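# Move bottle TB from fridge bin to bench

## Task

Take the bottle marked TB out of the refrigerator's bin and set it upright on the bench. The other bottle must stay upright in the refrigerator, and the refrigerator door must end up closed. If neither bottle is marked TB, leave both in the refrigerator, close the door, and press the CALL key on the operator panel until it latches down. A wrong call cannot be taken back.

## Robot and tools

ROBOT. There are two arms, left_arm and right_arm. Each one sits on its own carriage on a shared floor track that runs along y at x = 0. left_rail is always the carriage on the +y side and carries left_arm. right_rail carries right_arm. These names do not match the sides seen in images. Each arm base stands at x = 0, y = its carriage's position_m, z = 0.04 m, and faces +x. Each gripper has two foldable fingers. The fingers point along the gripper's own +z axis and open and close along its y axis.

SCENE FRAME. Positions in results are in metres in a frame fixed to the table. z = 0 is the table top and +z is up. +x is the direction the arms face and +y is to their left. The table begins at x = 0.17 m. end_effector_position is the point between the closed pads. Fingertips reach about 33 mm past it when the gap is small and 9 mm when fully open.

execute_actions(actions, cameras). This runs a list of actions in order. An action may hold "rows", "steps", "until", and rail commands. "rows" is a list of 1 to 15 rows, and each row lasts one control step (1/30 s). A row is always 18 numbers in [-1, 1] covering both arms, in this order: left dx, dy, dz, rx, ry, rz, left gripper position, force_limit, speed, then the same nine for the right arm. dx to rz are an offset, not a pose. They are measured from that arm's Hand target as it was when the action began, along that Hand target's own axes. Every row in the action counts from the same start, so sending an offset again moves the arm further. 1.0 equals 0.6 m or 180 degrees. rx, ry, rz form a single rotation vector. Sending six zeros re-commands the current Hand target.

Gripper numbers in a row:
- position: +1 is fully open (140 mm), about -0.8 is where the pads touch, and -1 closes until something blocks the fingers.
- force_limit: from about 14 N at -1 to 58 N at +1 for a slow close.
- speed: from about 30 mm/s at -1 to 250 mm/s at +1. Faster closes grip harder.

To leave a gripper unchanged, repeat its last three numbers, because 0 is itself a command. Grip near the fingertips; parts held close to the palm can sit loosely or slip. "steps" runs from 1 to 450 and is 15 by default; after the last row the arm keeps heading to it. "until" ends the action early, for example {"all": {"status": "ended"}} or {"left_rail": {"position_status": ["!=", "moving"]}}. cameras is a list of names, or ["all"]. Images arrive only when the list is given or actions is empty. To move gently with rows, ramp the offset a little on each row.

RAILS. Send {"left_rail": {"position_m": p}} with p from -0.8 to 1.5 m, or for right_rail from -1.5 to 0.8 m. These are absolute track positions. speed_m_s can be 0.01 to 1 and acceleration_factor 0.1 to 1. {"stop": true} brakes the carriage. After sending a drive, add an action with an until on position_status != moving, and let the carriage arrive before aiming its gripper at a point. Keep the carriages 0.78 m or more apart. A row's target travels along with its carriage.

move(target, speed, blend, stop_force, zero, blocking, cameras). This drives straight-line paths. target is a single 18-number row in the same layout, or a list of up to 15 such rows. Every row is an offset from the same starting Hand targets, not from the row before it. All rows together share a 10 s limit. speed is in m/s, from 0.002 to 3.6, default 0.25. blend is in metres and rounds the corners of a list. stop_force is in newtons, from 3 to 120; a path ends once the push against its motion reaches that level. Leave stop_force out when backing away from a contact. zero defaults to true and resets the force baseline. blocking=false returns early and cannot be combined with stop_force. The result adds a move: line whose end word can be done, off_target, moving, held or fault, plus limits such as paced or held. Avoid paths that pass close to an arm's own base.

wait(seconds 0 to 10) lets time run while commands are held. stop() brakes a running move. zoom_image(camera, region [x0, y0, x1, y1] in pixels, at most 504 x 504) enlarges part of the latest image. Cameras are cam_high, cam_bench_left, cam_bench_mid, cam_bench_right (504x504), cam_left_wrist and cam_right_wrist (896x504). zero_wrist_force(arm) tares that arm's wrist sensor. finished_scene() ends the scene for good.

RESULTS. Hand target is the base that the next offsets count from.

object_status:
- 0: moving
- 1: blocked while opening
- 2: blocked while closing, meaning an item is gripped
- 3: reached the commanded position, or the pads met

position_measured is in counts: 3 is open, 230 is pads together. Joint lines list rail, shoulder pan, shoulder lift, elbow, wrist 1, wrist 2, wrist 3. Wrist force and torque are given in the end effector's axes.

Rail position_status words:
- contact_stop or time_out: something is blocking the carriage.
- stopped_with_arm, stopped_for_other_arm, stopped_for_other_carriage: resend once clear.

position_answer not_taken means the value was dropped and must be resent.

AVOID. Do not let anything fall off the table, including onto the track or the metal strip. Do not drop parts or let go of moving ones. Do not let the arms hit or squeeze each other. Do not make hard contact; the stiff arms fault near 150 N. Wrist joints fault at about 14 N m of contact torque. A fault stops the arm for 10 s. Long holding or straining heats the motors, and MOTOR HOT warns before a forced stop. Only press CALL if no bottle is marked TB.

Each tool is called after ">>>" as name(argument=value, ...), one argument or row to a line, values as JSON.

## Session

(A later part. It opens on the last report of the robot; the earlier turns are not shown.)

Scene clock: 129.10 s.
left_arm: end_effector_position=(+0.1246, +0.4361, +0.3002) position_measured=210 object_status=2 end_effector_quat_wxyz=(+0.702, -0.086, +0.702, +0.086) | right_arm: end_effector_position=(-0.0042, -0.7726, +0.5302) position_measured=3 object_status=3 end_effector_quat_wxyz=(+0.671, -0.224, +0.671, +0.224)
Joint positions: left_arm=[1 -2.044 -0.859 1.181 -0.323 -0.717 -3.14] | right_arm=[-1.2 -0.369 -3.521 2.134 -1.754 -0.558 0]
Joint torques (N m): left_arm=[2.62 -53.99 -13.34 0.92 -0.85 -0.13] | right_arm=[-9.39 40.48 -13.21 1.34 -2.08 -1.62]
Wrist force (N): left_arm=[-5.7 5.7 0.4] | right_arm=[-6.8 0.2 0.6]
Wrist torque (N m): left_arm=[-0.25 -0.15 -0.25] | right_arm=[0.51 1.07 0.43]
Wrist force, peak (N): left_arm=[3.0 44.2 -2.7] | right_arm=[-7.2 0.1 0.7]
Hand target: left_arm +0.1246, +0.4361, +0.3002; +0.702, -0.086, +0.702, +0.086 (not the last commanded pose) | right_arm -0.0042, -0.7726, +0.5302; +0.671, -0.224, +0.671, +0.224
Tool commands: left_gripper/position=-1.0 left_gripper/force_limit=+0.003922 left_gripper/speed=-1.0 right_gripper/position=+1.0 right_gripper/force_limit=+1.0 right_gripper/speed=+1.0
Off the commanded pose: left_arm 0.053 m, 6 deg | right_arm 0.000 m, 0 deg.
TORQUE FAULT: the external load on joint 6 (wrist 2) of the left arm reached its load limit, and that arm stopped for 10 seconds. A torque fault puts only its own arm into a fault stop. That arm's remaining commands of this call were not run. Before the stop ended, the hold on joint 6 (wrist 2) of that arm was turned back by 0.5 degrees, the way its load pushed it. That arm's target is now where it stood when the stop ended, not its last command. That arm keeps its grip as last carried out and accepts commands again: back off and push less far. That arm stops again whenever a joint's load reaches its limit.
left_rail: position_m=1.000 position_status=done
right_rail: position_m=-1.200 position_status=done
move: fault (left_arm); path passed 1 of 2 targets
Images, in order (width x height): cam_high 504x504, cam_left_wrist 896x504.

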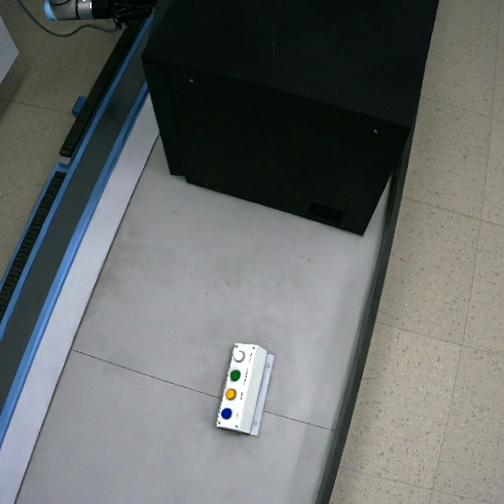

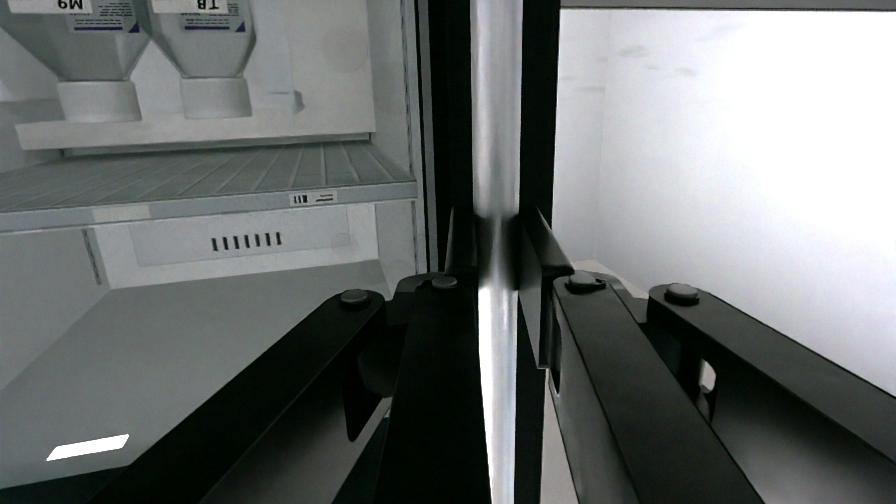

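>>> move(
  target=[
    [0,-0.0158,-0.0814,-0.0333,0,0,-1,0,-1,0,0,0,0,0,0,1,1,1],
    [0,-0.0398,-0.1607,-0.0667,0,0,-1,0,-1,0,0,0,0,0,0,1,1,1],
    [0,-0.072,-0.2371,-0.1,0,0,-1,0,-1,0,0,0,0,0,0,1,1,1],
  ],
  speed=0.06,
  blend=0.01,
  cameras=["cam_left_wrist"],
)

Scene clock: 148.23 s.
left_arm: end_effector_position=(-0.0023, +0.3615, +0.2998) position_measured=210 object_status=2 end_effector_quat_wxyz=(+0.680, -0.135, +0.710, +0.127) | right_arm: end_effector_position=(-0.0042, -0.7726, +0.5302) position_measured=3 object_status=3 end_effector_quat_wxyz=(+0.671, -0.224, +0.671, +0.224)
Joint positions: left_arm=[1 -2.107 -0.277 0.035 0.187 -0.909 -3.111] | right_arm=[-1.2 -0.369 -3.521 2.134 -1.754 -0.558 0]
Joint torques (N m): left_arm=[-5.72 -72.5 -32.29 -1.03 8.48 2.74] | right_arm=[-9.19 40.88 -14.67 1.31 -2.2 -1.6]
Wrist force (N): left_arm=[-3.3 12.6 -3.0] | right_arm=[-6.9 0.2 0.7]
Wrist torque (N m): left_arm=[-0.75 -0.26 0.04] | right_arm=[0.51 1.10 0.43]
Wrist force, peak (N): left_arm=[-3.3 12.6 -3.0] | right_arm=[-7.2 0.2 0.6]
Hand target: left_arm -0.0030, +0.3597, +0.3002; +0.680, -0.195, +0.680, +0.195 | right_arm -0.0042, -0.7726, +0.5302; +0.671, -0.224, +0.671, +0.224
Off the commanded pose: left_arm 0.002 m, 11 deg | right_arm 0.000 m, 0 deg.
left_rail: position_m=1.000 position_status=done
right_rail: position_m=-1.200 position_status=done
elbow stopped short (left arm): the move would have taken joint 4 (elbow) straighter than the controller allows.
move: off_target (left_arm)
Images, in order (width x height): cam_left_wrist 896x504.

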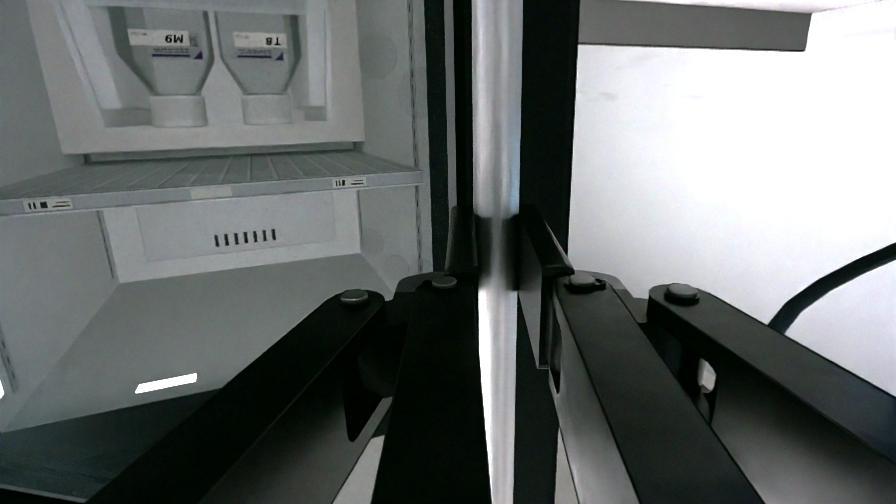

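>>> execute_actions(
  actions=[
    {"rows":[[0,0,0,0.06,0,0,0,0,-0.5,0,0,0,0,0,0,1,1,1]],"steps":40},
  ],
)

>>> move(
  target=[
    [0,0.016,-0.0424,0.04,0,0,0,0,-0.5,0,0,0,0,0,0,1,1,1],
    [0,0.12,-0.16,0.118,0,0,0,0,-0.5,0,0,0,0,0,0,1,1,1],
  ],
  speed=0.1,
  blend=0.01,
  cameras=["cam_left_wrist"],
)

Scene clock: 155.77 s.
left_arm: end_effector_position=(-0.0026, +0.3606, +0.3000) position_measured=129 object_status=3 end_effector_quat_wxyz=(+0.695, -0.126, +0.697, +0.126) | right_arm: end_effector_position=(-0.0042, -0.7726, +0.5302) position_measured=3 object_status=3 end_effector_quat_wxyz=(+0.671, -0.224, +0.671, +0.224)
Joint positions: left_arm=[1 -2.112 -0.262 0.035 0.223 -0.899 -3.139] | right_arm=[-1.2 -0.369 -3.521 2.134 -1.754 -0.558 0]
Joint torques (N m): left_arm=[-11.46 -54.45 -32.04 3.98 -0.94 -2.79] | right_arm=[-8.92 40.52 -13.99 1.36 -2.12 -1.58]
Wrist force (N): left_arm=[0.3 0.3 -0.7] | right_arm=[-6.9 0.1 0.6]
Wrist torque (N m): left_arm=[-0.04 -0.52 -0.06] | right_arm=[0.49 1.11 0.42]
Wrist force, peak (N): left_arm=[-7.5 16.8 -4.2] | right_arm=[-7.2 0.1 0.7]
Hand target: left_arm -0.0030, +0.3597, +0.3002; +0.695, -0.130, +0.695, +0.130 | right_arm -0.0042, -0.7726, +0.5302; +0.671, -0.224, +0.671, +0.224
Off the commanded pose: left_arm 0.001 m, 1 deg | right_arm 0.000 m, 0 deg.
left_rail: position_m=1.000 position_status=done
right_rail: position_m=-1.200 position_status=done
elbow stopped short (left arm): the move would have taken joint 4 (elbow) straighter than the controller allows.

Scene clock: 158.17 s.
left_arm: end_effector_position=(-0.1184, +0.3921, +0.3003) position_measured=129 object_status=3 end_effector_quat_wxyz=(+0.707, +0.000, +0.707, +0.000) | right_arm: end_effector_position=(-0.0042, -0.7726, +0.5302) position_measured=3 object_status=3 end_effector_quat_wxyz=(+0.671, -0.224, +0.671, +0.224)
Joint positions: left_arm=[1 -2.366 -0.629 0.764 -0.135 -0.795 -3.14] | right_arm=[-1.2 -0.369 -3.521 2.134 -1.754 -0.558 0]
Joint torques (N m): left_arm=[-11.46 -67.04 -6.58 -0.23 2.24 2.54] | right_arm=[-9.77 40.31 -13.48 1.37 -2.26 -1.61]
Wrist force (N): left_arm=[-0.3 0.7 -0.5] | right_arm=[-6.9 0.1 0.7]
Wrist torque (N m): left_arm=[0.07 -0.40 -0.04] | right_arm=[0.50 1.10 0.43]
Wrist force, peak (N): left_arm=[-0.4 1.3 -1.5] | right_arm=[-7.1 0.0 0.7]
Hand target: left_arm -0.1185, +0.3921, +0.3003; +0.707, +0.000, +0.707, +0.000 | right_arm -0.0042, -0.7726, +0.5302; +0.671, -0.224, +0.671, +0.224
Off the commanded pose: left_arm 0.000 m, 0 deg | right_arm 0.000 m, 0 deg.
left_rail: position_m=1.000 position_status=done
right_rail: position_m=-1.200 position_status=done
move: done
Images, in order (width x height): cam_left_wrist 896x504.

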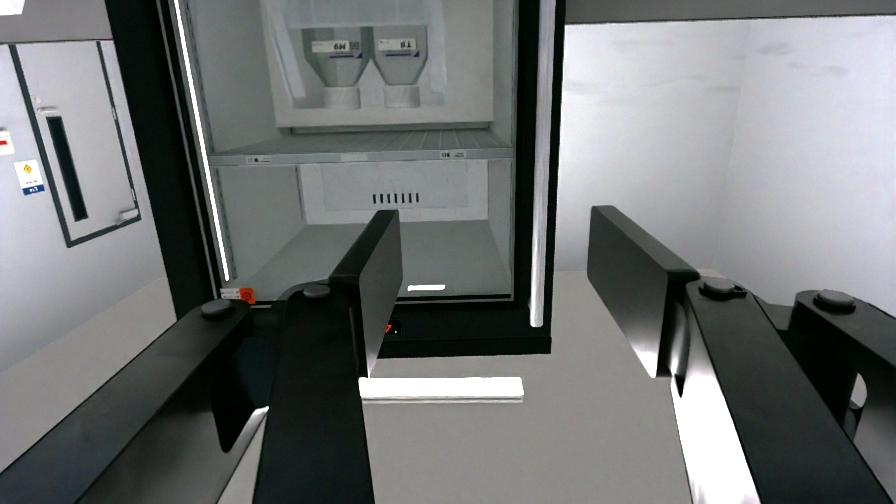

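>>> execute_actions(
  actions=[
    {"left_rail":{"position_m":1.25},"right_rail":{"position_m":-0.5}},
    {"steps":150,"until":{"all":{"status":"ended"}}},
  ],
)

>>> move(
  target=[0,0,0,0,0,0,0,0,-0.5,0.383,0.432,0.718,-0.045,0,0,0,0,-0.5],
  speed=0.3,
  cameras=["cam_right_wrist"],
)

Scene clock: 181.10 s.
left_arm: end_effector_position=(-0.1185, +0.6421, +0.3003) position_measured=129 object_status=3 end_effector_quat_wxyz=(+0.707, +0.000, +0.707, +0.000) | right_arm: end_effector_position=(-0.0042, -0.0726, +0.5302) position_measured=3 object_status=3 end_effector_quat_wxyz=(+0.671, -0.224, +0.671, +0.224)
Joint positions: left_arm=[1.25 -2.366 -0.63 0.764 -0.135 -0.795 -3.14] | right_arm=[-0.5 -0.369 -3.521 2.134 -1.754 -0.558 0]
Joint torques (N m): left_arm=[14.91 -50.13 -14.62 1.87 -1.45 2.71] | right_arm=[6.3 38.74 -2.52 1.21 -1.62 -1.61]
Wrist force (N): left_arm=[-0.5 0.3 -0.6] | right_arm=[-6.8 0.0 0.8]
Wrist torque (N m): left_arm=[-0.01 -0.36 -0.04] | right_arm=[0.48 1.09 0.43]
Wrist force, peak (N): left_arm=[-0.1 2.6 -0.6] | right_arm=[-6.7 3.0 1.9]
Hand target: left_arm -0.1185, +0.6421, +0.3003; +0.707, +0.000, +0.707, +0.000 | right_arm -0.0042, -0.0726, +0.5302; +0.671, -0.224, +0.671, +0.224
Tool commands: left_gripper/position=+0.0 left_gripper/force_limit=+0.0 left_gripper/speed=-0.5 right_gripper/position=+1.0 right_gripper/force_limit=+1.0 right_gripper/speed=+1.0
Off the commanded pose: left_arm 0.000 m, 0 deg | right_arm 0.000 m, 0 deg.
left_rail: position_m=1.250 position_status=done
right_rail: position_m=-0.500 position_status=done

Scene clock: 182.30 s.
left_arm: end_effector_position=(-0.1185, +0.6421, +0.3003) position_measured=129 object_status=3 end_effector_quat_wxyz=(+0.707, +0.000, +0.707, +0.000) | right_arm: end_effector_position=(+0.0155, -0.0285, +0.5057) position_measured=129 object_status=0 end_effector_quat_wxyz=(+0.669, -0.229, +0.669, +0.229)
Joint positions: left_arm=[1.25 -2.366 -0.63 0.764 -0.135 -0.795 -3.14] | right_arm=[-0.5 -0.508 -3.596 2.137 -1.685 -0.403 0.002]
Joint torques (N m): left_arm=[13.83 -47.81 -21.7 3.25 -1.73 2.63] | right_arm=[7 41.92 4.46 -4.05 -2.64 1.54]
Wrist force (N): left_arm=[-0.4 0.3 -0.4] | right_arm=[-6.6 0.3 0.5]
Wrist torque (N m): left_arm=[-0.01 -0.39 -0.04] | right_arm=[0.57 1.07 0.40]
Wrist force, peak (N): left_arm=[-0.5 0.8 -0.4] | right_arm=[-5.1 1.3 6.9]
Hand target: left_arm -0.1185, +0.6421, +0.3003; +0.707, +0.000, +0.707, +0.000 | right_arm +0.0155, -0.0285, +0.5057; +0.669, -0.229, +0.669, +0.229 (not the last commanded pose)
Off the commanded pose: left_arm 0.000 m, 0 deg | right_arm 0.499 m, 7 deg.
left_rail: position_m=1.250 position_status=done
right_rail: position_m=-0.500 position_status=done
move: held (right_arm; a check stopped the path); limits=held
pose unreachable (right arm): on one or more control steps of this call, first in action 0 (counted from 0), this arm could not follow its commanded pose, so it was not sent that pose on those steps. It may still have moved: this result reports where it is.
cause: moving toward the commanded pose would bring a part of the arm (just beyond joint 3 (shoulder lift)) too close to the robot's own body.
Images, in order (width x height): cam_right_wrist 896x504.

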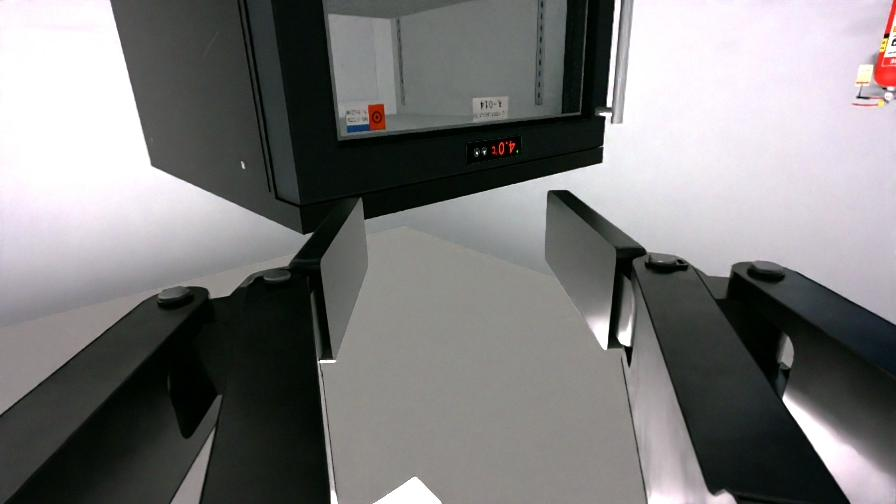

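>>> move(
  target=[0,0,0,0,0,0,0,0,-0.5,-0.123,-0.92,-0.017,0.1603,0.481,0.1603,0,0,-0.5],
  speed=0.3,
)

Scene clock: 190.33 s.
left_arm: end_effector_position=(-0.1185, +0.6421, +0.3003) position_measured=129 object_status=3 end_effector_quat_wxyz=(+0.707, +0.000, +0.707, +0.000) | right_arm: end_effector_position=(+0.3454, -0.4712, +0.5793) position_measured=129 object_status=3 end_effector_quat_wxyz=(+0.000, -0.008, +1.000, +0.000)
Joint positions: left_arm=[1.25 -2.366 -0.63 0.764 -0.135 -0.795 -3.14] | right_arm=[-0.5 -0.313 -1.728 0.975 -0.819 -1.57 -0.328]
Joint torques (N m): left_arm=[14.19 -49.28 -32.92 3.09 -1.43 2.54] | right_arm=[7.45 -5.53 -27.51 0.41 -2.24 2.38]
Wrist force (N): left_arm=[-0.1 0.6 -0.8] | right_arm=[0.2 0.1 0.2]
Wrist torque (N m): left_arm=[0.04 -0.45 -0.04] | right_arm=[0.01 -0.04 -0.16]
Wrist force, peak (N): left_arm=[-0.5 0.7 -0.9] | right_arm=[-6.9 0.2 0.7]
Hand target: left_arm -0.1185, +0.6421, +0.3003; +0.707, +0.000, +0.707, +0.000 | right_arm +0.3454, -0.4712, +0.5794; +0.000, -0.008, +1.000, +0.000
Off the commanded pose: left_arm 0.000 m, 0 deg | right_arm 0.000 m, 0 deg.
left_rail: position_m=1.250 position_status=done
right_rail: position_m=-0.500 position_status=done
shoulder posture changed (right arm): the wrist came as close to joint 2's axis as it can, and the arm is now in the other of its two shoulder postures.
move: done

>>> move(
  target=[
    [0,0,0,0,0,0,0,0,-0.5,0.2417,0.45,0,-0.065,-0.157,-0.065,0,0,-0.5],
    [0,0,0,0,0,0,0,0,-0.5,0.408,0.868,0.215,-0.1954,-0.472,-0.1954,0,0,-0.5],
  ],
  speed=0.3,
  blend=0.08,
)

Scene clock: 200.53 s.
left_arm: end_effector_position=(-0.1185, +0.6421, +0.3003) position_measured=129 object_status=3 end_effector_quat_wxyz=(+0.707, +0.000, +0.707, +0.000) | right_arm: end_effector_position=(+0.0925, +0.0457, +0.4506) position_measured=129 object_status=3 end_effector_quat_wxyz=(+0.652, -0.276, +0.651, +0.276)
Joint positions: left_arm=[1.25 -2.366 -0.63 0.764 -0.135 -0.795 -3.14] | right_arm=[-0.5 1.542 -1.478 2.256 -3.921 -2.312 -0.001]
Joint torques (N m): left_arm=[15.15 -49.47 -32.68 2.97 -1.3 2.21] | right_arm=[-8.29 -14.47 -26.3 -5.4 2.43 -2.51]
Wrist force (N): left_arm=[-0.4 0.3 -0.5] | right_arm=[-6.5 -0.2 0.7]
Wrist torque (N m): left_arm=[-0.02 -0.37 -0.05] | right_arm=[0.47 1.09 0.63]
Wrist force, peak (N): left_arm=[-0.6 0.6 -0.8] | right_arm=[-6.7 -0.3 0.7]
Hand target: left_arm -0.1185, +0.6421, +0.3003; +0.707, +0.000, +0.707, +0.000 | right_arm +0.0925, +0.0457, +0.4506; +0.652, -0.276, +0.651, +0.276
Off the commanded pose: left_arm 0.000 m, 0 deg | right_arm 0.000 m, 0 deg.
left_rail: position_m=1.250 position_status=done
right_rail: position_m=-0.500 position_status=done
move: done

>>> move(
  target=[0,0,0,0,0,0,0,0,-0.5,0.25,0.292,0.523,0,0,0,0,0,-0.5],
  speed=0.25,
  cameras=["cam_right_wrist"],
)

Scene clock: 204.60 s.
left_arm: end_effector_position=(-0.1185, +0.6421, +0.3003) position_measured=129 object_status=3 end_effector_quat_wxyz=(+0.707, +0.000, +0.707, +0.000) | right_arm: end_effector_position=(+0.1853, +0.3931, +0.3011) position_measured=129 object_status=3 end_effector_quat_wxyz=(+0.652, -0.276, +0.651, +0.276)
Joint positions: left_arm=[1.25 -2.366 -0.63 0.764 -0.135 -0.795 -3.14] | right_arm=[-0.5 1.417 -0.605 1.274 -3.813 -2.187 -0.001]
Joint torques (N m): left_arm=[15 -50.24 -32.79 2.81 -1.22 2.28] | right_arm=[6.74 -50.03 -28.07 1.16 -2.18 -1.83]
Wrist force (N): left_arm=[-0.2 0.5 -0.7] | right_arm=[-6.8 0.0 0.7]
Wrist torque (N m): left_arm=[0.03 -0.42 -0.04] | right_arm=[0.49 1.15 0.63]
Wrist force, peak (N): left_arm=[-0.4 0.7 -0.8] | right_arm=[-7.3 -0.5 0.0]
Hand target: left_arm -0.1185, +0.6421, +0.3003; +0.707, +0.000, +0.707, +0.000 | right_arm +0.1853, +0.3932, +0.3011; +0.652, -0.276, +0.651, +0.276
Off the commanded pose: left_arm 0.000 m, 0 deg | right_arm 0.000 m, 0 deg.
left_rail: position_m=1.250 position_status=done
right_rail: position_m=-0.500 position_status=done
move: done
Images, in order (width x height): cam_right_wrist 896x504.

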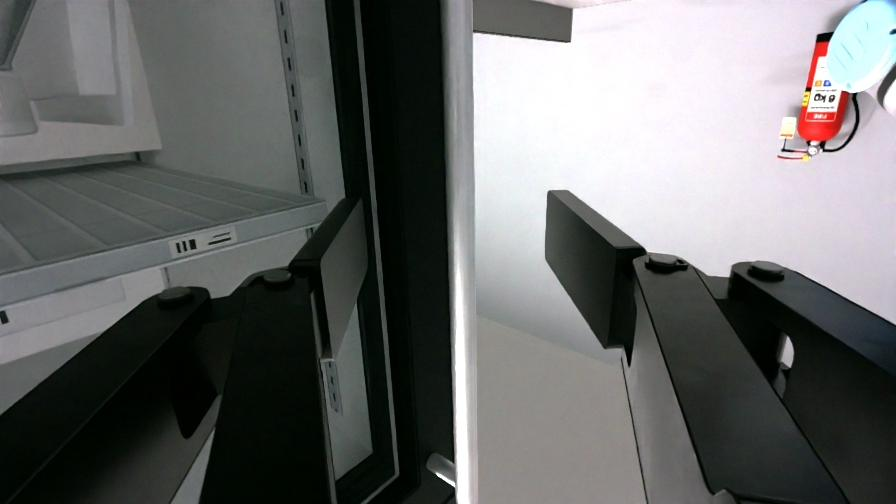

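>>> execute_actions(
  actions=[
    {"rows":[[0,0,0,0,0,0,0,0,-0.5,0,0,0,0,0,0,-0.35,0,-0.5]],"steps":20},
  ],
)

>>> move(
  target=[0,0,0,0,0,0,0,0,-0.5,0,0.002,0.125,0,0,0,-0.35,0,-0.5],
  speed=0.08,
  stop_force=6,
  cameras=["cam_right_wrist"],
)

Scene clock: 209.17 s.
left_arm: end_effector_position=(-0.1185, +0.6421, +0.3003) position_measured=129 object_status=3 end_effector_quat_wxyz=(+0.707, +0.000, +0.707, +0.000) | right_arm: end_effector_position=(+0.1853, +0.3932, +0.3011) position_measured=173 object_status=3 end_effector_quat_wxyz=(+0.652, -0.276, +0.651, +0.276)
Joint positions: left_arm=[1.25 -2.366 -0.63 0.764 -0.135 -0.795 -3.14] | right_arm=[-0.5 1.417 -0.605 1.274 -3.813 -2.187 -0.001]
Joint torques (N m): left_arm=[14.19 -49.34 -31.94 2.76 -1.25 1.92] | right_arm=[6.54 -48.64 -28.81 1.15 -2.11 -1.74]
Wrist force (N): left_arm=[-0.1 0.3 -0.7] | right_arm=[-6.6 0.1 0.8]
Wrist torque (N m): left_arm=[-0.02 -0.44 -0.04] | right_arm=[0.51 1.12 0.63]
Wrist force, peak (N): left_arm=[-0.4 0.7 -0.9] | right_arm=[-7.1 -0.1 0.6]
Hand target: left_arm -0.1185, +0.6421, +0.3003; +0.707, +0.000, +0.707, +0.000 | right_arm +0.1853, +0.3932, +0.3011; +0.652, -0.276, +0.651, +0.276
Off the commanded pose: left_arm 0.000 m, 0 deg | right_arm 0.000 m, 0 deg.
left_rail: position_m=1.250 position_status=done
right_rail: position_m=-0.500 position_status=done

Scene clock: 211.33 s.
left_arm: end_effector_position=(-0.1185, +0.6421, +0.3003) position_measured=129 object_status=3 end_effector_quat_wxyz=(+0.707, +0.000, +0.707, +0.000) | right_arm: end_effector_position=(+0.2366, +0.4479, +0.3012) position_measured=173 object_status=3 end_effector_quat_wxyz=(+0.652, -0.276, +0.651, +0.276)
Joint positions: left_arm=[1.25 -2.366 -0.63 0.764 -0.135 -0.795 -3.14] | right_arm=[-0.5 1.358 -0.487 1.024 -3.68 -2.128 -0.001]
Joint torques (N m): left_arm=[13.55 -49.41 -32.71 3.18 -1.17 2.06] | right_arm=[-9.37 -53.35 -29.82 1.27 2.54 -1.8]
Wrist force (N): left_arm=[-0.4 0.1 -0.7] | right_arm=[-6.9 0.1 0.9]
Wrist torque (N m): left_arm=[-0.05 -0.39 -0.04] | right_arm=[0.52 1.16 0.64]
Wrist force, peak (N): left_arm=[-0.6 0.7 -0.8] | right_arm=[-7.2 0.2 0.7]
Hand target: left_arm -0.1185, +0.6421, +0.3003; +0.707, +0.000, +0.707, +0.000 | right_arm +0.2366, +0.4479, +0.3012; +0.652, -0.276, +0.651, +0.276
Off the commanded pose: left_arm 0.000 m, 0 deg | right_arm 0.000 m, 0 deg.
left_rail: position_m=1.250 position_status=done
right_rail: position_m=-0.500 position_status=done
move: done
Images, in order (width x height): cam_right_wrist 896x504.

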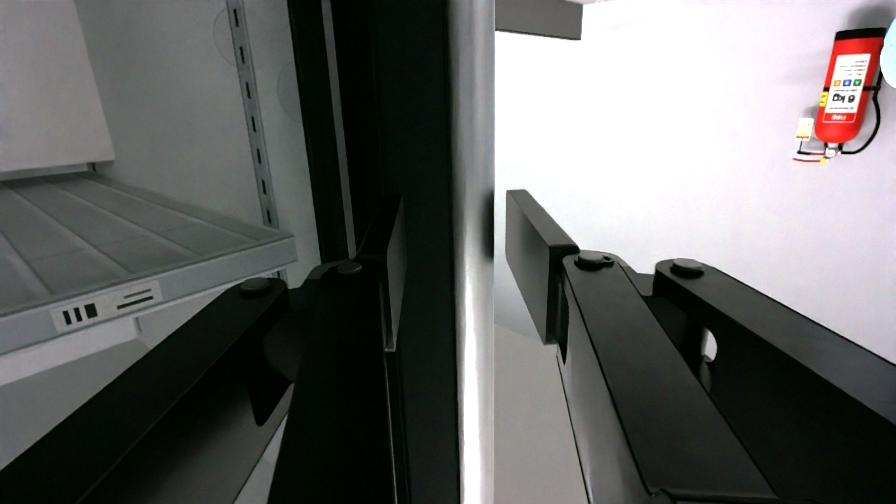

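>>> move(
  target=[0,0,0,0,0,0,0,0,-0.5,0,0.0117,0.007,0,0,0,-0.35,0,-0.5],
  speed=0.08,
)

>>> execute_actions(
  actions=[
    {"rows":[[0,0,0,0,0,0,0,0,-0.5,0,0,0,0,0,0,-1,0,-1]],"steps":75},
  ],
  cameras=["cam_right_wrist"],
)

Scene clock: 214.63 s.
left_arm: end_effector_position=(-0.1185, +0.6421, +0.3003) position_measured=129 object_status=3 end_effector_quat_wxyz=(+0.707, +0.000, +0.707, +0.000) | right_arm: end_effector_position=(+0.2345, +0.4557, +0.3012) position_measured=173 object_status=3 end_effector_quat_wxyz=(+0.652, -0.276, +0.651, +0.276)
Joint positions: left_arm=[1.25 -2.366 -0.63 0.764 -0.135 -0.795 -3.14] | right_arm=[-0.5 1.363 -0.468 0.984 -3.659 -2.133 -0.001]
Joint torques (N m): left_arm=[13.47 -49.73 -31.91 2.81 -1.18 2.18] | right_arm=[6.77 -54.67 -31.04 1.06 -2.38 -1.85]
Wrist force (N): left_arm=[-0.3 0.2 -0.5] | right_arm=[-6.8 0.2 0.9]
Wrist torque (N m): left_arm=[-0.04 -0.41 -0.05] | right_arm=[0.53 1.14 0.65]
Wrist force, peak (N): left_arm=[-0.4 0.7 -0.6] | right_arm=[-7.3 0.1 0.9]
Hand target: left_arm -0.1185, +0.6421, +0.3003; +0.707, +0.000, +0.707, +0.000 | right_arm +0.2345, +0.4558, +0.3012; +0.652, -0.276, +0.651, +0.276
Off the commanded pose: left_arm 0.000 m, 0 deg | right_arm 0.000 m, 0 deg.
left_rail: position_m=1.250 position_status=done
right_rail: position_m=-0.500 position_status=done
move: done

Scene clock: 217.33 s.
left_arm: end_effector_position=(-0.1185, +0.6421, +0.3003) position_measured=129 object_status=3 end_effector_quat_wxyz=(+0.707, +0.000, +0.707, +0.000) | right_arm: end_effector_position=(+0.2345, +0.4558, +0.3012) position_measured=210 object_status=2 end_effector_quat_wxyz=(+0.652, -0.276, +0.651, +0.276)
Joint positions: left_arm=[1.25 -2.366 -0.63 0.764 -0.135 -0.795 -3.14] | right_arm=[-0.5 1.363 -0.468 0.984 -3.659 -2.133 -0.001]
Joint torques (N m): left_arm=[14.23 -49.77 -32.37 2.81 -0.83 1.94] | right_arm=[4.82 -58.34 -31.38 1.05 7.5 -1.91]
Wrist force (N): left_arm=[-0.1 0.3 -0.5] | right_arm=[-4.4 -11.5 -9.4]
Wrist torque (N m): left_arm=[-0.02 -0.45 -0.04] | right_arm=[0.75 1.16 0.66]
Wrist force, peak (N): left_arm=[-0.6 0.6 -0.7] | right_arm=[-4.3 -11.5 -9.6]
Hand target: left_arm -0.1185, +0.6421, +0.3003; +0.707, +0.000, +0.707, +0.000 | right_arm +0.2345, +0.4558, +0.3012; +0.652, -0.276, +0.651, +0.276
Off the commanded pose: left_arm 0.000 m, 0 deg | right_arm 0.000 m, 0 deg.
left_rail: position_m=1.250 position_status=done
right_rail: position_m=-0.500 position_status=done
Images, in order (width x height): cam_right_wrist 896x504.

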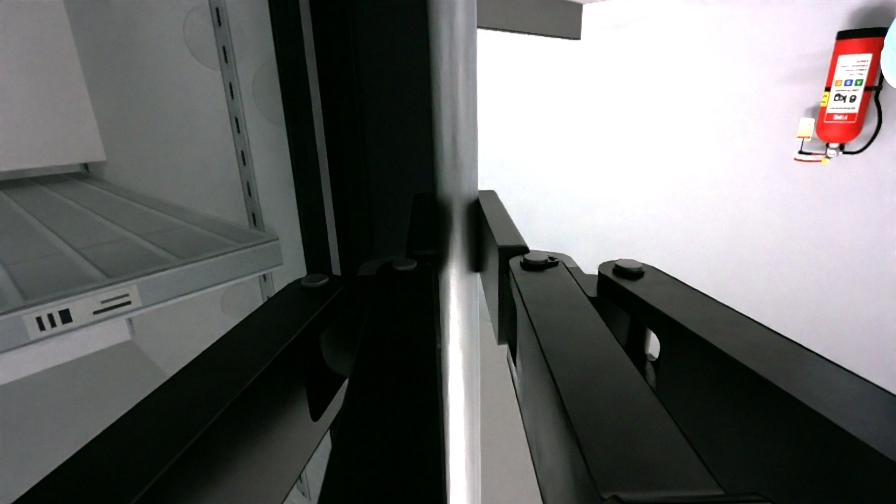

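>>> move(
  target=[
    [0,0,0,0,0,0,0,0,-0.5,0,0.0418,-0.0556,0,0,0,-1,0,-1],
    [0,0,0,0,0,0,0,0,-0.5,0,0.0786,-0.1145,0,0,0,-1,0,-1],
    [0,0,0,0,0,0,0,0,-0.5,0,0.1101,-0.1764,0,0,0,-1,0,-1],
    [0,0,0,0,0,0,0,0,-0.5,0,0.1362,-0.2409,0,0,0,-1,0,-1],
    [0,0,0,0,0,0,0,0,-0.5,0,0.1564,-0.3073,0,0,0,-1,0,-1],
  ],
  speed=0.06,
  blend=0.005,
)

Scene clock: 234.83 s.
left_arm: end_effector_position=(-0.1185, +0.6421, +0.3003) position_measured=129 object_status=3 end_effector_quat_wxyz=(+0.707, +0.000, +0.707, +0.000) | right_arm: end_effector_position=(+0.0390, +0.3888, +0.3009) position_measured=210 object_status=2 end_effector_quat_wxyz=(+0.652, -0.276, +0.651, +0.276)
Joint positions: left_arm=[1.25 -2.366 -0.63 0.764 -0.135 -0.795 -3.14] | right_arm=[-0.5 1.637 -0.567 1.195 -3.772 -2.407 -0.002]
Joint torques (N m): left_arm=[14 -50.9 -31.16 2.92 -1.03 1.87] | right_arm=[7.79 -73.96 -17.9 -8.62 -2.09 -2.83]
Wrist force (N): left_arm=[-0.2 0.2 -0.7] | right_arm=[6.6 -1.6 1.8]
Wrist torque (N m): left_arm=[-0.03 -0.43 -0.04] | right_arm=[0.23 0.97 0.77]
Wrist force, peak (N): left_arm=[-0.3 0.7 -0.9] | right_arm=[-8.3 -9.5 11.4]
Hand target: left_arm -0.1185, +0.6421, +0.3003; +0.707, +0.000, +0.707, +0.000 | right_arm +0.0388, +0.3887, +0.3009; +0.652, -0.276, +0.651, +0.276
Off the commanded pose: left_arm 0.000 m, 0 deg | right_arm 0.000 m, 0 deg.
left_rail: position_m=1.250 position_status=done
right_rail: position_m=-0.500 position_status=done
move: done

>>> move(
  target=[
    [0,0,0,0,0,0,0,0,-0.5,0,0.0143,-0.068,0,0,0,-1,0,-1],
    [0,0,0,0,0,0,0,0,-0.5,0,0.0228,-0.1371,0,0,0,-1,0,-1],
    [0,0,0,0,0,0,0,0,-0.5,0,0.0252,-0.2065,0,0,0,-1,0,-1],
    [0,0,0,0,0,0,0,0,-0.5,0,0.0216,-0.2758,0,0,0,-1,0,-1],
    [0,0,0,0,0,0,0,0,-0.5,0,0.0118,-0.3448,0,0,0,-1,0,-1],
    [0,0,0,0,0,0,0,0,-0.5,0,-0.0037,-0.4123,0,0,0,-1,0,-1],
    [0,0,0,0,0,0,0,0,-0.5,0,-0.0252,-0.4786,0,0,0,-1,0,-1],
    [0,0,0,0,0,0,0,0,-0.5,0,-0.0526,-0.5425,0,0,0,-1,0,-1],
    [0,0,0,0,0,0,0,0,-0.5,0,-0.0851,-0.6039,0,0,0,-1,0,-1],
    [0,0,0,0,0,0,0,0,-0.5,0,-0.1233,-0.6621,0,0,0,-1,0,-1],
    [0,0,0,0,0,0,0,0,-0.5,0,-0.1659,-0.7169,0,0,0,-1,0,-1],
    [0,0,0,0,0,0,0,0,-0.5,0,-0.2133,-0.7677,0,0,0,-1,0,-1],
    [0,0,0,0,0,0,0,0,-0.5,0,-0.2651,-0.8141,0,0,0,-1,0,-1],
    [0,0,0,0,0,0,0,0,-0.5,0,-0.3207,-0.8559,0,0,0,-1,0,-1],
    [0,0,0,0,0,0,0,0,-0.5,0,-0.3795,-0.8927,0,0,0,-1,0,-1],
  ],
  speed=0.07,
  blend=0.005,
  cameras=["cam_right_wrist","cam_left_wrist"],
)

Scene clock: 255.73 s.
left_arm: end_effector_position=(-0.1185, +0.6421, +0.3003) position_measured=129 object_status=3 end_effector_quat_wxyz=(+0.707, +0.000, +0.707, +0.000) | right_arm: end_effector_position=(-0.0977, +0.2580, +0.3001) position_measured=210 object_status=2 end_effector_quat_wxyz=(+0.653, -0.273, +0.652, +0.273)
Joint positions: left_arm=[1.25 -2.366 -0.63 0.764 -0.135 -0.795 -3.14] | right_arm=[-0.5 1.887 -0.692 1.464 -3.916 -2.665 -0.003]
Joint torques (N m): left_arm=[12.03 -51.06 -31.7 2.41 -0.91 1.72] | right_arm=[14.73 -60.73 -26.92 -1.33 0.24 -0.13]
Wrist force (N): left_arm=[-0.4 0.5 -0.4] | right_arm=[17.7 -13.7 5.1]
Wrist torque (N m): left_arm=[0.03 -0.39 -0.04] | right_arm=[0.63 0.93 1.19]
Wrist force, peak (N): left_arm=[-0.7 0.8 -0.7] | right_arm=[33.6 -47.4 12.2]
Hand target: left_arm -0.1185, +0.6421, +0.3003; +0.707, +0.000, +0.707, +0.000 | right_arm -0.0977, +0.2580, +0.3001; +0.653, -0.273, +0.652, +0.273 (not the last commanded pose)
Tool commands: left_gripper/position=+0.0 left_gripper/force_limit=+0.0 left_gripper/speed=-0.5 right_gripper/position=-1.0 right_gripper/force_limit=+0.003922 right_gripper/speed=-1.0
Off the commanded pose: left_arm 0.000 m, 0 deg | right_arm 0.419 m, 0 deg.
TORQUE FAULT: the external load on joint 6 (wrist 2) of the right arm reached its load limit, and that arm stopped for 10 seconds. A torque fault puts only its own arm into a fault stop. That arm's remaining commands of this call were not run. Before the stop ended, the hold on joint 6 (wrist 2) of that arm was turned back by 0.4 degrees, the way its load pushed it. That arm's target is now where it stood when the stop ended, not its last command. That arm keeps its grip as last carried out and accepts commands again: back off and push less far. That arm stops again whenever a joint's load reaches its limit.
left_rail: position_m=1.250 position_status=done
right_rail: position_m=-0.500 position_status=done
move: fault (right_arm); path passed 4 of 15 targets
Images, in order (width x height): cam_left_wrist 896x504, cam_right_wrist 896x504.

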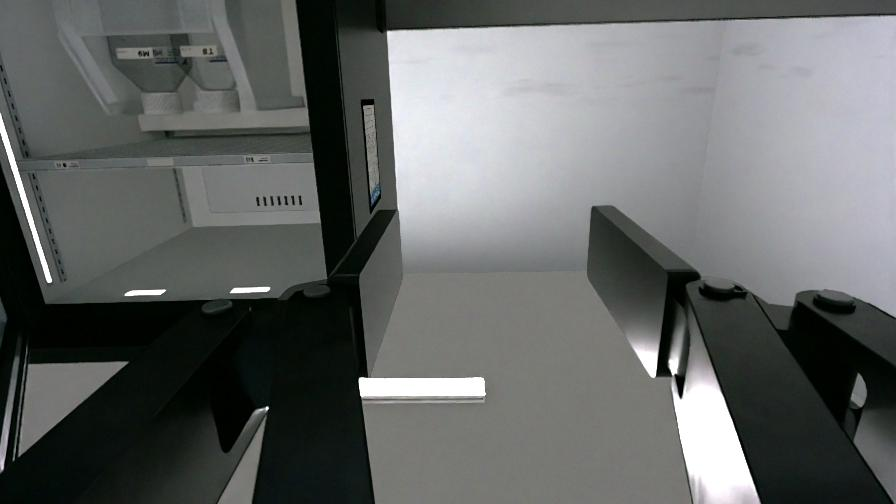

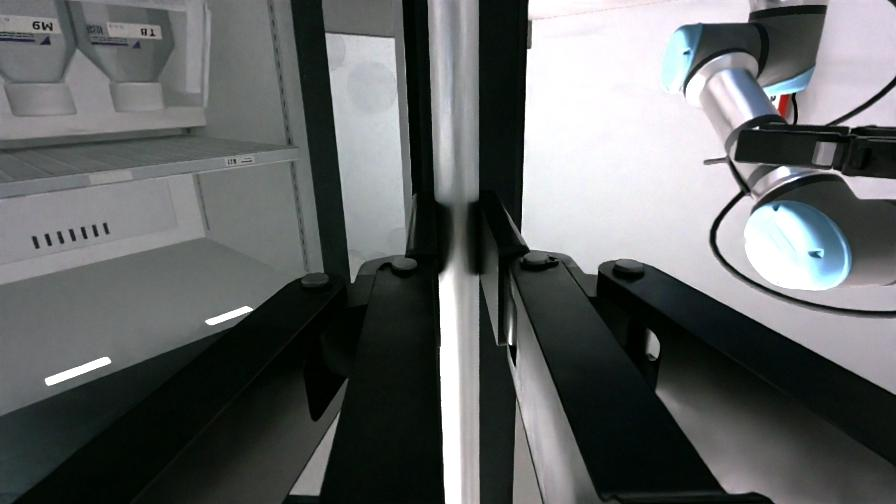

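>>> move(
  target=[
    [0,0,0,0,0,0,0,0,-0.5,0,-0.0145,-0.0652,0,0,0,-1,0,-1],
    [0,0,0,0,0,0,0,0,-0.5,0,-0.0349,-0.1289,0,0,0,-1,0,-1],
    [0,0,0,0,0,0,0,0,-0.5,0,-0.0607,-0.1907,0,0,0,-1,0,-1],
  ],
  speed=0.06,
  blend=0.005,
)

Scene clock: 265.43 s.
left_arm: end_effector_position=(-0.1185, +0.6421, +0.3003) position_measured=129 object_status=3 end_effector_quat_wxyz=(+0.707, +0.000, +0.707, +0.000) | right_arm: end_effector_position=(-0.1306, +0.2010, +0.3000) position_measured=210 object_status=2 end_effector_quat_wxyz=(+0.653, -0.273, +0.652, +0.273) end_effector_velocity=(+0.001, +0.002, -0.002) end_effector_angular_velocity=(-0.001, -0.001, -0.001)
Joint positions: left_arm=[1.25 -2.366 -0.63 0.764 -0.135 -0.795 -3.14] | right_arm=[-0.5 1.973 -0.741 1.572 -3.975 -2.751 -0.004]
Joint velocities: left_arm=[within noise] | right_arm=[0.001 -0.002 0.003 -0.002 0 0.001 0]
Joint torques (N m): left_arm=[13.08 -51.01 -31.29 2.43 -1.06 1.56] | right_arm=[11.95 -58.8 -40.77 1.46 15.22 -2.64]
Wrist force (N): left_arm=[-0.4 0.0 -0.5] | right_arm=[25.5 -31.2 14.0]
Wrist torque (N m): left_arm=[-0.06 -0.39 -0.04] | right_arm=[0.79 1.04 1.18]
Wrist force, peak (N): left_arm=[-0.2 0.9 -0.6] | right_arm=[23.9 -35.5 9.8]
Hand target: left_arm -0.1185, +0.6421, +0.3003; +0.707, +0.000, +0.707, +0.000 | right_arm -0.1305, +0.2012, +0.3000; +0.653, -0.273, +0.652, +0.273 (not the last commanded pose)
Off the commanded pose: left_arm 0.000 m, 0 deg | right_arm 0.055 m, 0 deg.
left_rail: position_m=1.250 position_status=done
right_rail: position_m=-0.500 position_status=done
move: held (right_arm; a check stopped the path); path passed 1 of 3 targets; limits=held
pose unreachable (right arm): on one or more control steps of this call, first in action 0 (counted from 0), this arm could not follow its commanded pose, so it was not sent that pose on those steps. It may still have moved: this result reports where it is.
cause: moving toward the commanded pose would bring two parts of the arm too close to each other (its gripper and another part of the arm, with joints 5 (wrist 1) to 7 (wrist 3) between them, 3 mm apart when it was first held).

>>> move(
  target=[
    [0,0,0,0,0,0,0,0,-0.5,0.003,-0.0252,-0.0483,-0.0183,0,0,-1,0,-1],
    [0,0,0,0,0,0,0,0,-0.5,0.003,-0.0496,-0.0951,-0.0367,0,0,-1,0,-1],
    [0,0,0,0,0,0,0,0,-0.5,0.003,-0.0773,-0.1398,-0.055,0,0,-1,0,-1],
  ],
  speed=0.06,
  blend=0.005,
)

Scene clock: 283.73 s.
left_arm: end_effector_position=(-0.1185, +0.6421, +0.3003) position_measured=129 object_status=3 end_effector_quat_wxyz=(+0.707, +0.000, +0.707, +0.000) | right_arm: end_effector_position=(-0.1563, +0.1090, +0.2982) position_measured=210 object_status=2 end_effector_quat_wxyz=(+0.627, -0.328, +0.626, +0.328)
Joint positions: left_arm=[1.25 -2.366 -0.63 0.764 -0.135 -0.795 -3.14] | right_arm=[-0.5 2.049 -0.896 1.927 -4.174 -2.654 -0.003]
Joint torques (N m): left_arm=[12.17 -52.34 -31.89 2.22 -1.06 1.4] | right_arm=[7.42 -41.56 -0.11 -2.78 2.19 -1.85]
Wrist force (N): left_arm=[-0.5 0.1 -0.5] | right_arm=[-17.5 -0.7 2.4]
Wrist torque (N m): left_arm=[-0.06 -0.37 -0.04] | right_arm=[0.10 1.43 0.78]
Wrist force, peak (N): left_arm=[-0.4 0.5 -1.1] | right_arm=[25.4 -31.4 13.9]
Hand target: left_arm -0.1185, +0.6421, +0.3003; +0.707, +0.000, +0.707, +0.000 | right_arm -0.1563, +0.1089, +0.2982; +0.627, -0.328, +0.626, +0.328
Off the commanded pose: left_arm 0.000 m, 0 deg | right_arm 0.000 m, 0 deg.
left_rail: position_m=1.250 position_status=done
right_rail: position_m=-0.500 position_status=done
move: done

>>> move(
  target=[
    [0,0,0,0,0,0,0,0,-0.5,-0.001,-0.0226,-0.0476,-0.0183,0,0,-1,0,-1],
    [0,0,0,0,0,0,0,0,-0.5,-0.001,-0.0487,-0.0935,-0.0367,0,0,-1,0,-1],
    [0,0,0,0,0,0,0,0,-0.5,-0.001,-0.0708,-0.1265,-0.0539,0,0,-1,0,-1],
  ],
  speed=0.06,
  blend=0.005,
  cameras=["cam_left_wrist","cam_right_wrist"],
)

Scene clock: 289.27 s.
left_arm: end_effector_position=(-0.1185, +0.6421, +0.3003) position_measured=129 object_status=3 end_effector_quat_wxyz=(+0.707, +0.000, +0.707, +0.000) | right_arm: end_effector_position=(-0.1645, +0.0224, +0.2987) position_measured=210 object_status=2 end_effector_quat_wxyz=(+0.597, -0.380, +0.596, +0.380)
Joint positions: left_arm=[1.25 -2.366 -0.63 0.764 -0.135 -0.795 -3.14] | right_arm=[-0.5 2.102 -1.027 2.24 -4.356 -2.538 -0.002]
Joint torques (N m): left_arm=[12.82 -51.68 -31.45 2.35 -1.03 1.29] | right_arm=[6.96 -35.4 1.08 -2.51 2.56 -1.86]
Wrist force (N): left_arm=[-0.2 0.4 -0.4] | right_arm=[-15.5 -1.3 2.4]
Wrist torque (N m): left_arm=[0.01 -0.42 -0.04] | right_arm=[0.00 1.18 0.87]
Wrist force, peak (N): left_arm=[-0.8 0.8 -0.4] | right_arm=[-18.6 -0.5 3.4]
Hand target: left_arm -0.1185, +0.6421, +0.3003; +0.707, +0.000, +0.707, +0.000 | right_arm -0.1645, +0.0223, +0.2987; +0.597, -0.380, +0.596, +0.380
Off the commanded pose: left_arm 0.000 m, 0 deg | right_arm 0.000 m, 0 deg.
left_rail: position_m=1.250 position_status=done
right_rail: position_m=-0.500 position_status=done
move: done
Images, in order (width x height): cam_left_wrist 896x504, cam_right_wrist 896x504.

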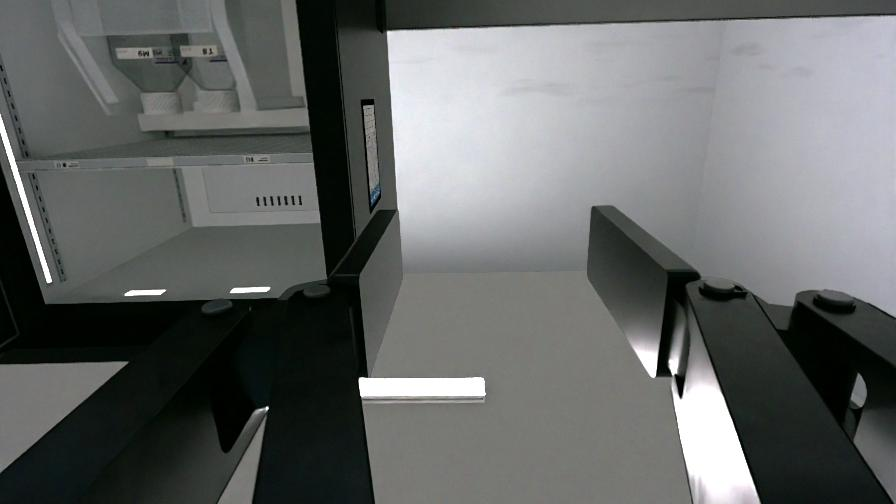

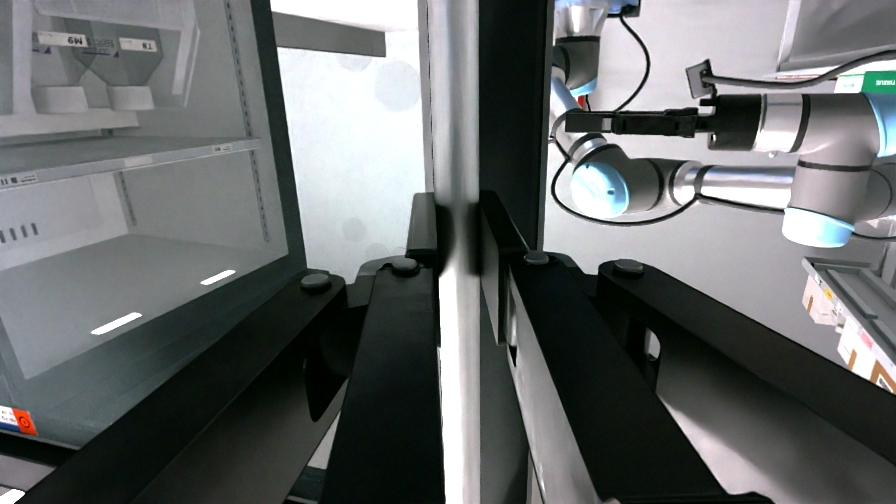

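>>> execute_actions(
  actions=[
    {"left_rail":{"position_m":0.95}},
    {"steps":150,"until":{"all":{"status":"ended"}}},
  ],
)

>>> move(
  target=[0.2,0,0.05,0,0,0,0,0,-0.5,0,0,0,0,0,0,-1,0,-1],
  cameras=["cam_left_wrist"],
)

>>> move(
  target=[0,0,0.2,0,0,0,0,0,-0.5,0,0,0,0,0,0,-1,0,-1],
  cameras=["cam_left_wrist"],
)

Scene clock: 294.60 s.
left_arm: end_effector_position=(-0.1185, +0.3421, +0.3003) position_measured=129 object_status=3 end_effector_quat_wxyz=(+0.707, +0.000, +0.707, +0.000) | right_arm: end_effector_position=(-0.1645, +0.0223, +0.2987) position_measured=210 object_status=2 end_effector_quat_wxyz=(+0.597, -0.380, +0.596, +0.380)
Joint positions: left_arm=[0.95 -2.366 -0.63 0.764 -0.135 -0.795 -3.14] | right_arm=[-0.5 2.102 -1.027 2.24 -4.356 -2.538 -0.002]
Joint torques (N m): left_arm=[2.12 -52.39 -32.03 2.12 -0.7 1.28] | right_arm=[4.35 -34.61 2.29 -2.41 2.47 -1.99]
Wrist force (N): left_arm=[-0.5 0.4 -0.4] | right_arm=[-15.7 -1.1 2.7]
Wrist torque (N m): left_arm=[0.02 -0.36 -0.04] | right_arm=[0.04 1.20 0.87]
Wrist force, peak (N): left_arm=[-0.2 2.8 -0.9] | right_arm=[-15.7 -1.2 2.6]
Hand target: left_arm -0.1185, +0.3421, +0.3003; +0.707, +0.000, +0.707, +0.000 | right_arm -0.1645, +0.0223, +0.2987; +0.597, -0.380, +0.596, +0.380
Tool commands: left_gripper/position=+0.0 left_gripper/force_limit=+0.0 left_gripper/speed=-0.5 right_gripper/position=-1.0 right_gripper/force_limit=+0.0 right_gripper/speed=-1.0
Off the commanded pose: left_arm 0.000 m, 0 deg | right_arm 0.000 m, 0 deg.
left_rail: position_m=0.950 position_status=done
right_rail: position_m=-0.500 position_status=done

Scene clock: 295.83 s.
left_arm: end_effector_position=(-0.0886, +0.3422, +0.1804) position_measured=129 object_status=3 end_effector_quat_wxyz=(+0.707, +0.000, +0.707, +0.000) | right_arm: end_effector_position=(-0.1645, +0.0223, +0.2987) position_measured=210 object_status=2 end_effector_quat_wxyz=(+0.597, -0.380, +0.596, +0.380)
Joint positions: left_arm=[0.95 -2.337 -0.582 0.99 -0.409 -0.766 -3.14] | right_arm=[-0.5 2.102 -1.027 2.24 -4.356 -2.538 -0.002]
Joint torques (N m): left_arm=[14.39 -48.94 -5.24 0.24 2.39 2.38] | right_arm=[2.8 -34.36 2.07 -2.5 2.47 -1.92]
Wrist force (N): left_arm=[-0.1 0.9 -0.5] | right_arm=[-15.4 -1.3 2.6]
Wrist torque (N m): left_arm=[0.11 -0.46 -0.04] | right_arm=[0.01 1.14 0.87]
Wrist force, peak (N): left_arm=[-2.3 0.6 -1.1] | right_arm=[-15.7 -1.3 2.7]
Hand target: left_arm -0.0886, +0.3421, +0.1803; +0.707, +0.000, +0.707, +0.000 | right_arm -0.1645, +0.0223, +0.2987; +0.597, -0.380, +0.596, +0.380
Off the commanded pose: left_arm 0.000 m, 0 deg | right_arm 0.000 m, 0 deg.
left_rail: position_m=0.950 position_status=done
right_rail: position_m=-0.500 position_status=done
move: done
Images, in order (width x height): cam_left_wrist 896x504.

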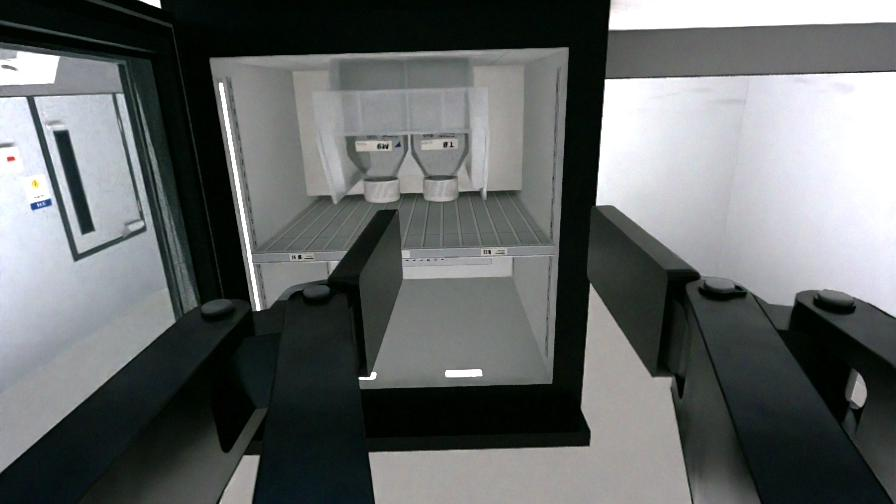

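Scene clock: 297.03 s.
left_arm: end_effector_position=(+0.0312, +0.3421, +0.1802) position_measured=129 object_status=3 end_effector_quat_wxyz=(+0.707, +0.000, +0.707, +0.000) | right_arm: end_effector_position=(-0.1645, +0.0223, +0.2987) position_measured=210 object_status=2 end_effector_quat_wxyz=(+0.597, -0.380, +0.596, +0.380)
Joint positions: left_arm=[0.95 -2.203 -0.719 1.262 -0.543 -0.632 -3.14] | right_arm=[-0.5 2.102 -1.027 2.24 -4.356 -2.538 -0.002]
Joint torques (N m): left_arm=[16.03 -61.82 -3.84 -0.29 2.48 2.39] | right_arm=[0.76 -35.11 2.57 -2.48 2.39 -1.96]
Wrist force (N): left_arm=[0.1 0.6 -0.3] | right_arm=[-15.4 -1.3 2.7]
Wrist torque (N m): left_arm=[0.05 -0.50 -0.06] | right_arm=[0.00 1.15 0.87]
Wrist force, peak (N): left_arm=[0.2 0.7 -2.1] | right_arm=[-15.8 -1.2 2.5]
Hand target: left_arm +0.0314, +0.3421, +0.1802; +0.707, +0.000, +0.707, +0.000 | right_arm -0.1645, +0.0223, +0.2987; +0.597, -0.380, +0.596, +0.380
Off the commanded pose: left_arm 0.000 m, 0 deg | right_arm 0.000 m, 0 deg.
left_rail: position_m=0.950 position_status=done
right_rail: position_m=-0.500 position_status=done
move: done
Images, in order (width x height): cam_left_wrist 896x504.

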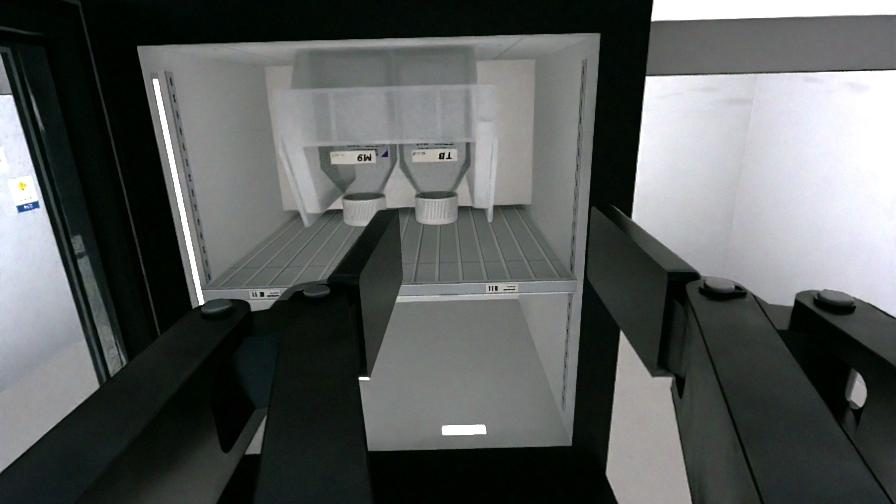

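>>> zoom_image(
  camera="cam_left_wrist",
  region=[240, 30, 560, 260],
)

Scaled by 1.575 from the camera's 896x504 image, which has a finer 1280x720 frame.

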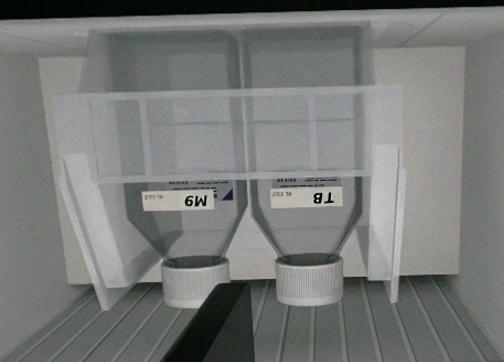

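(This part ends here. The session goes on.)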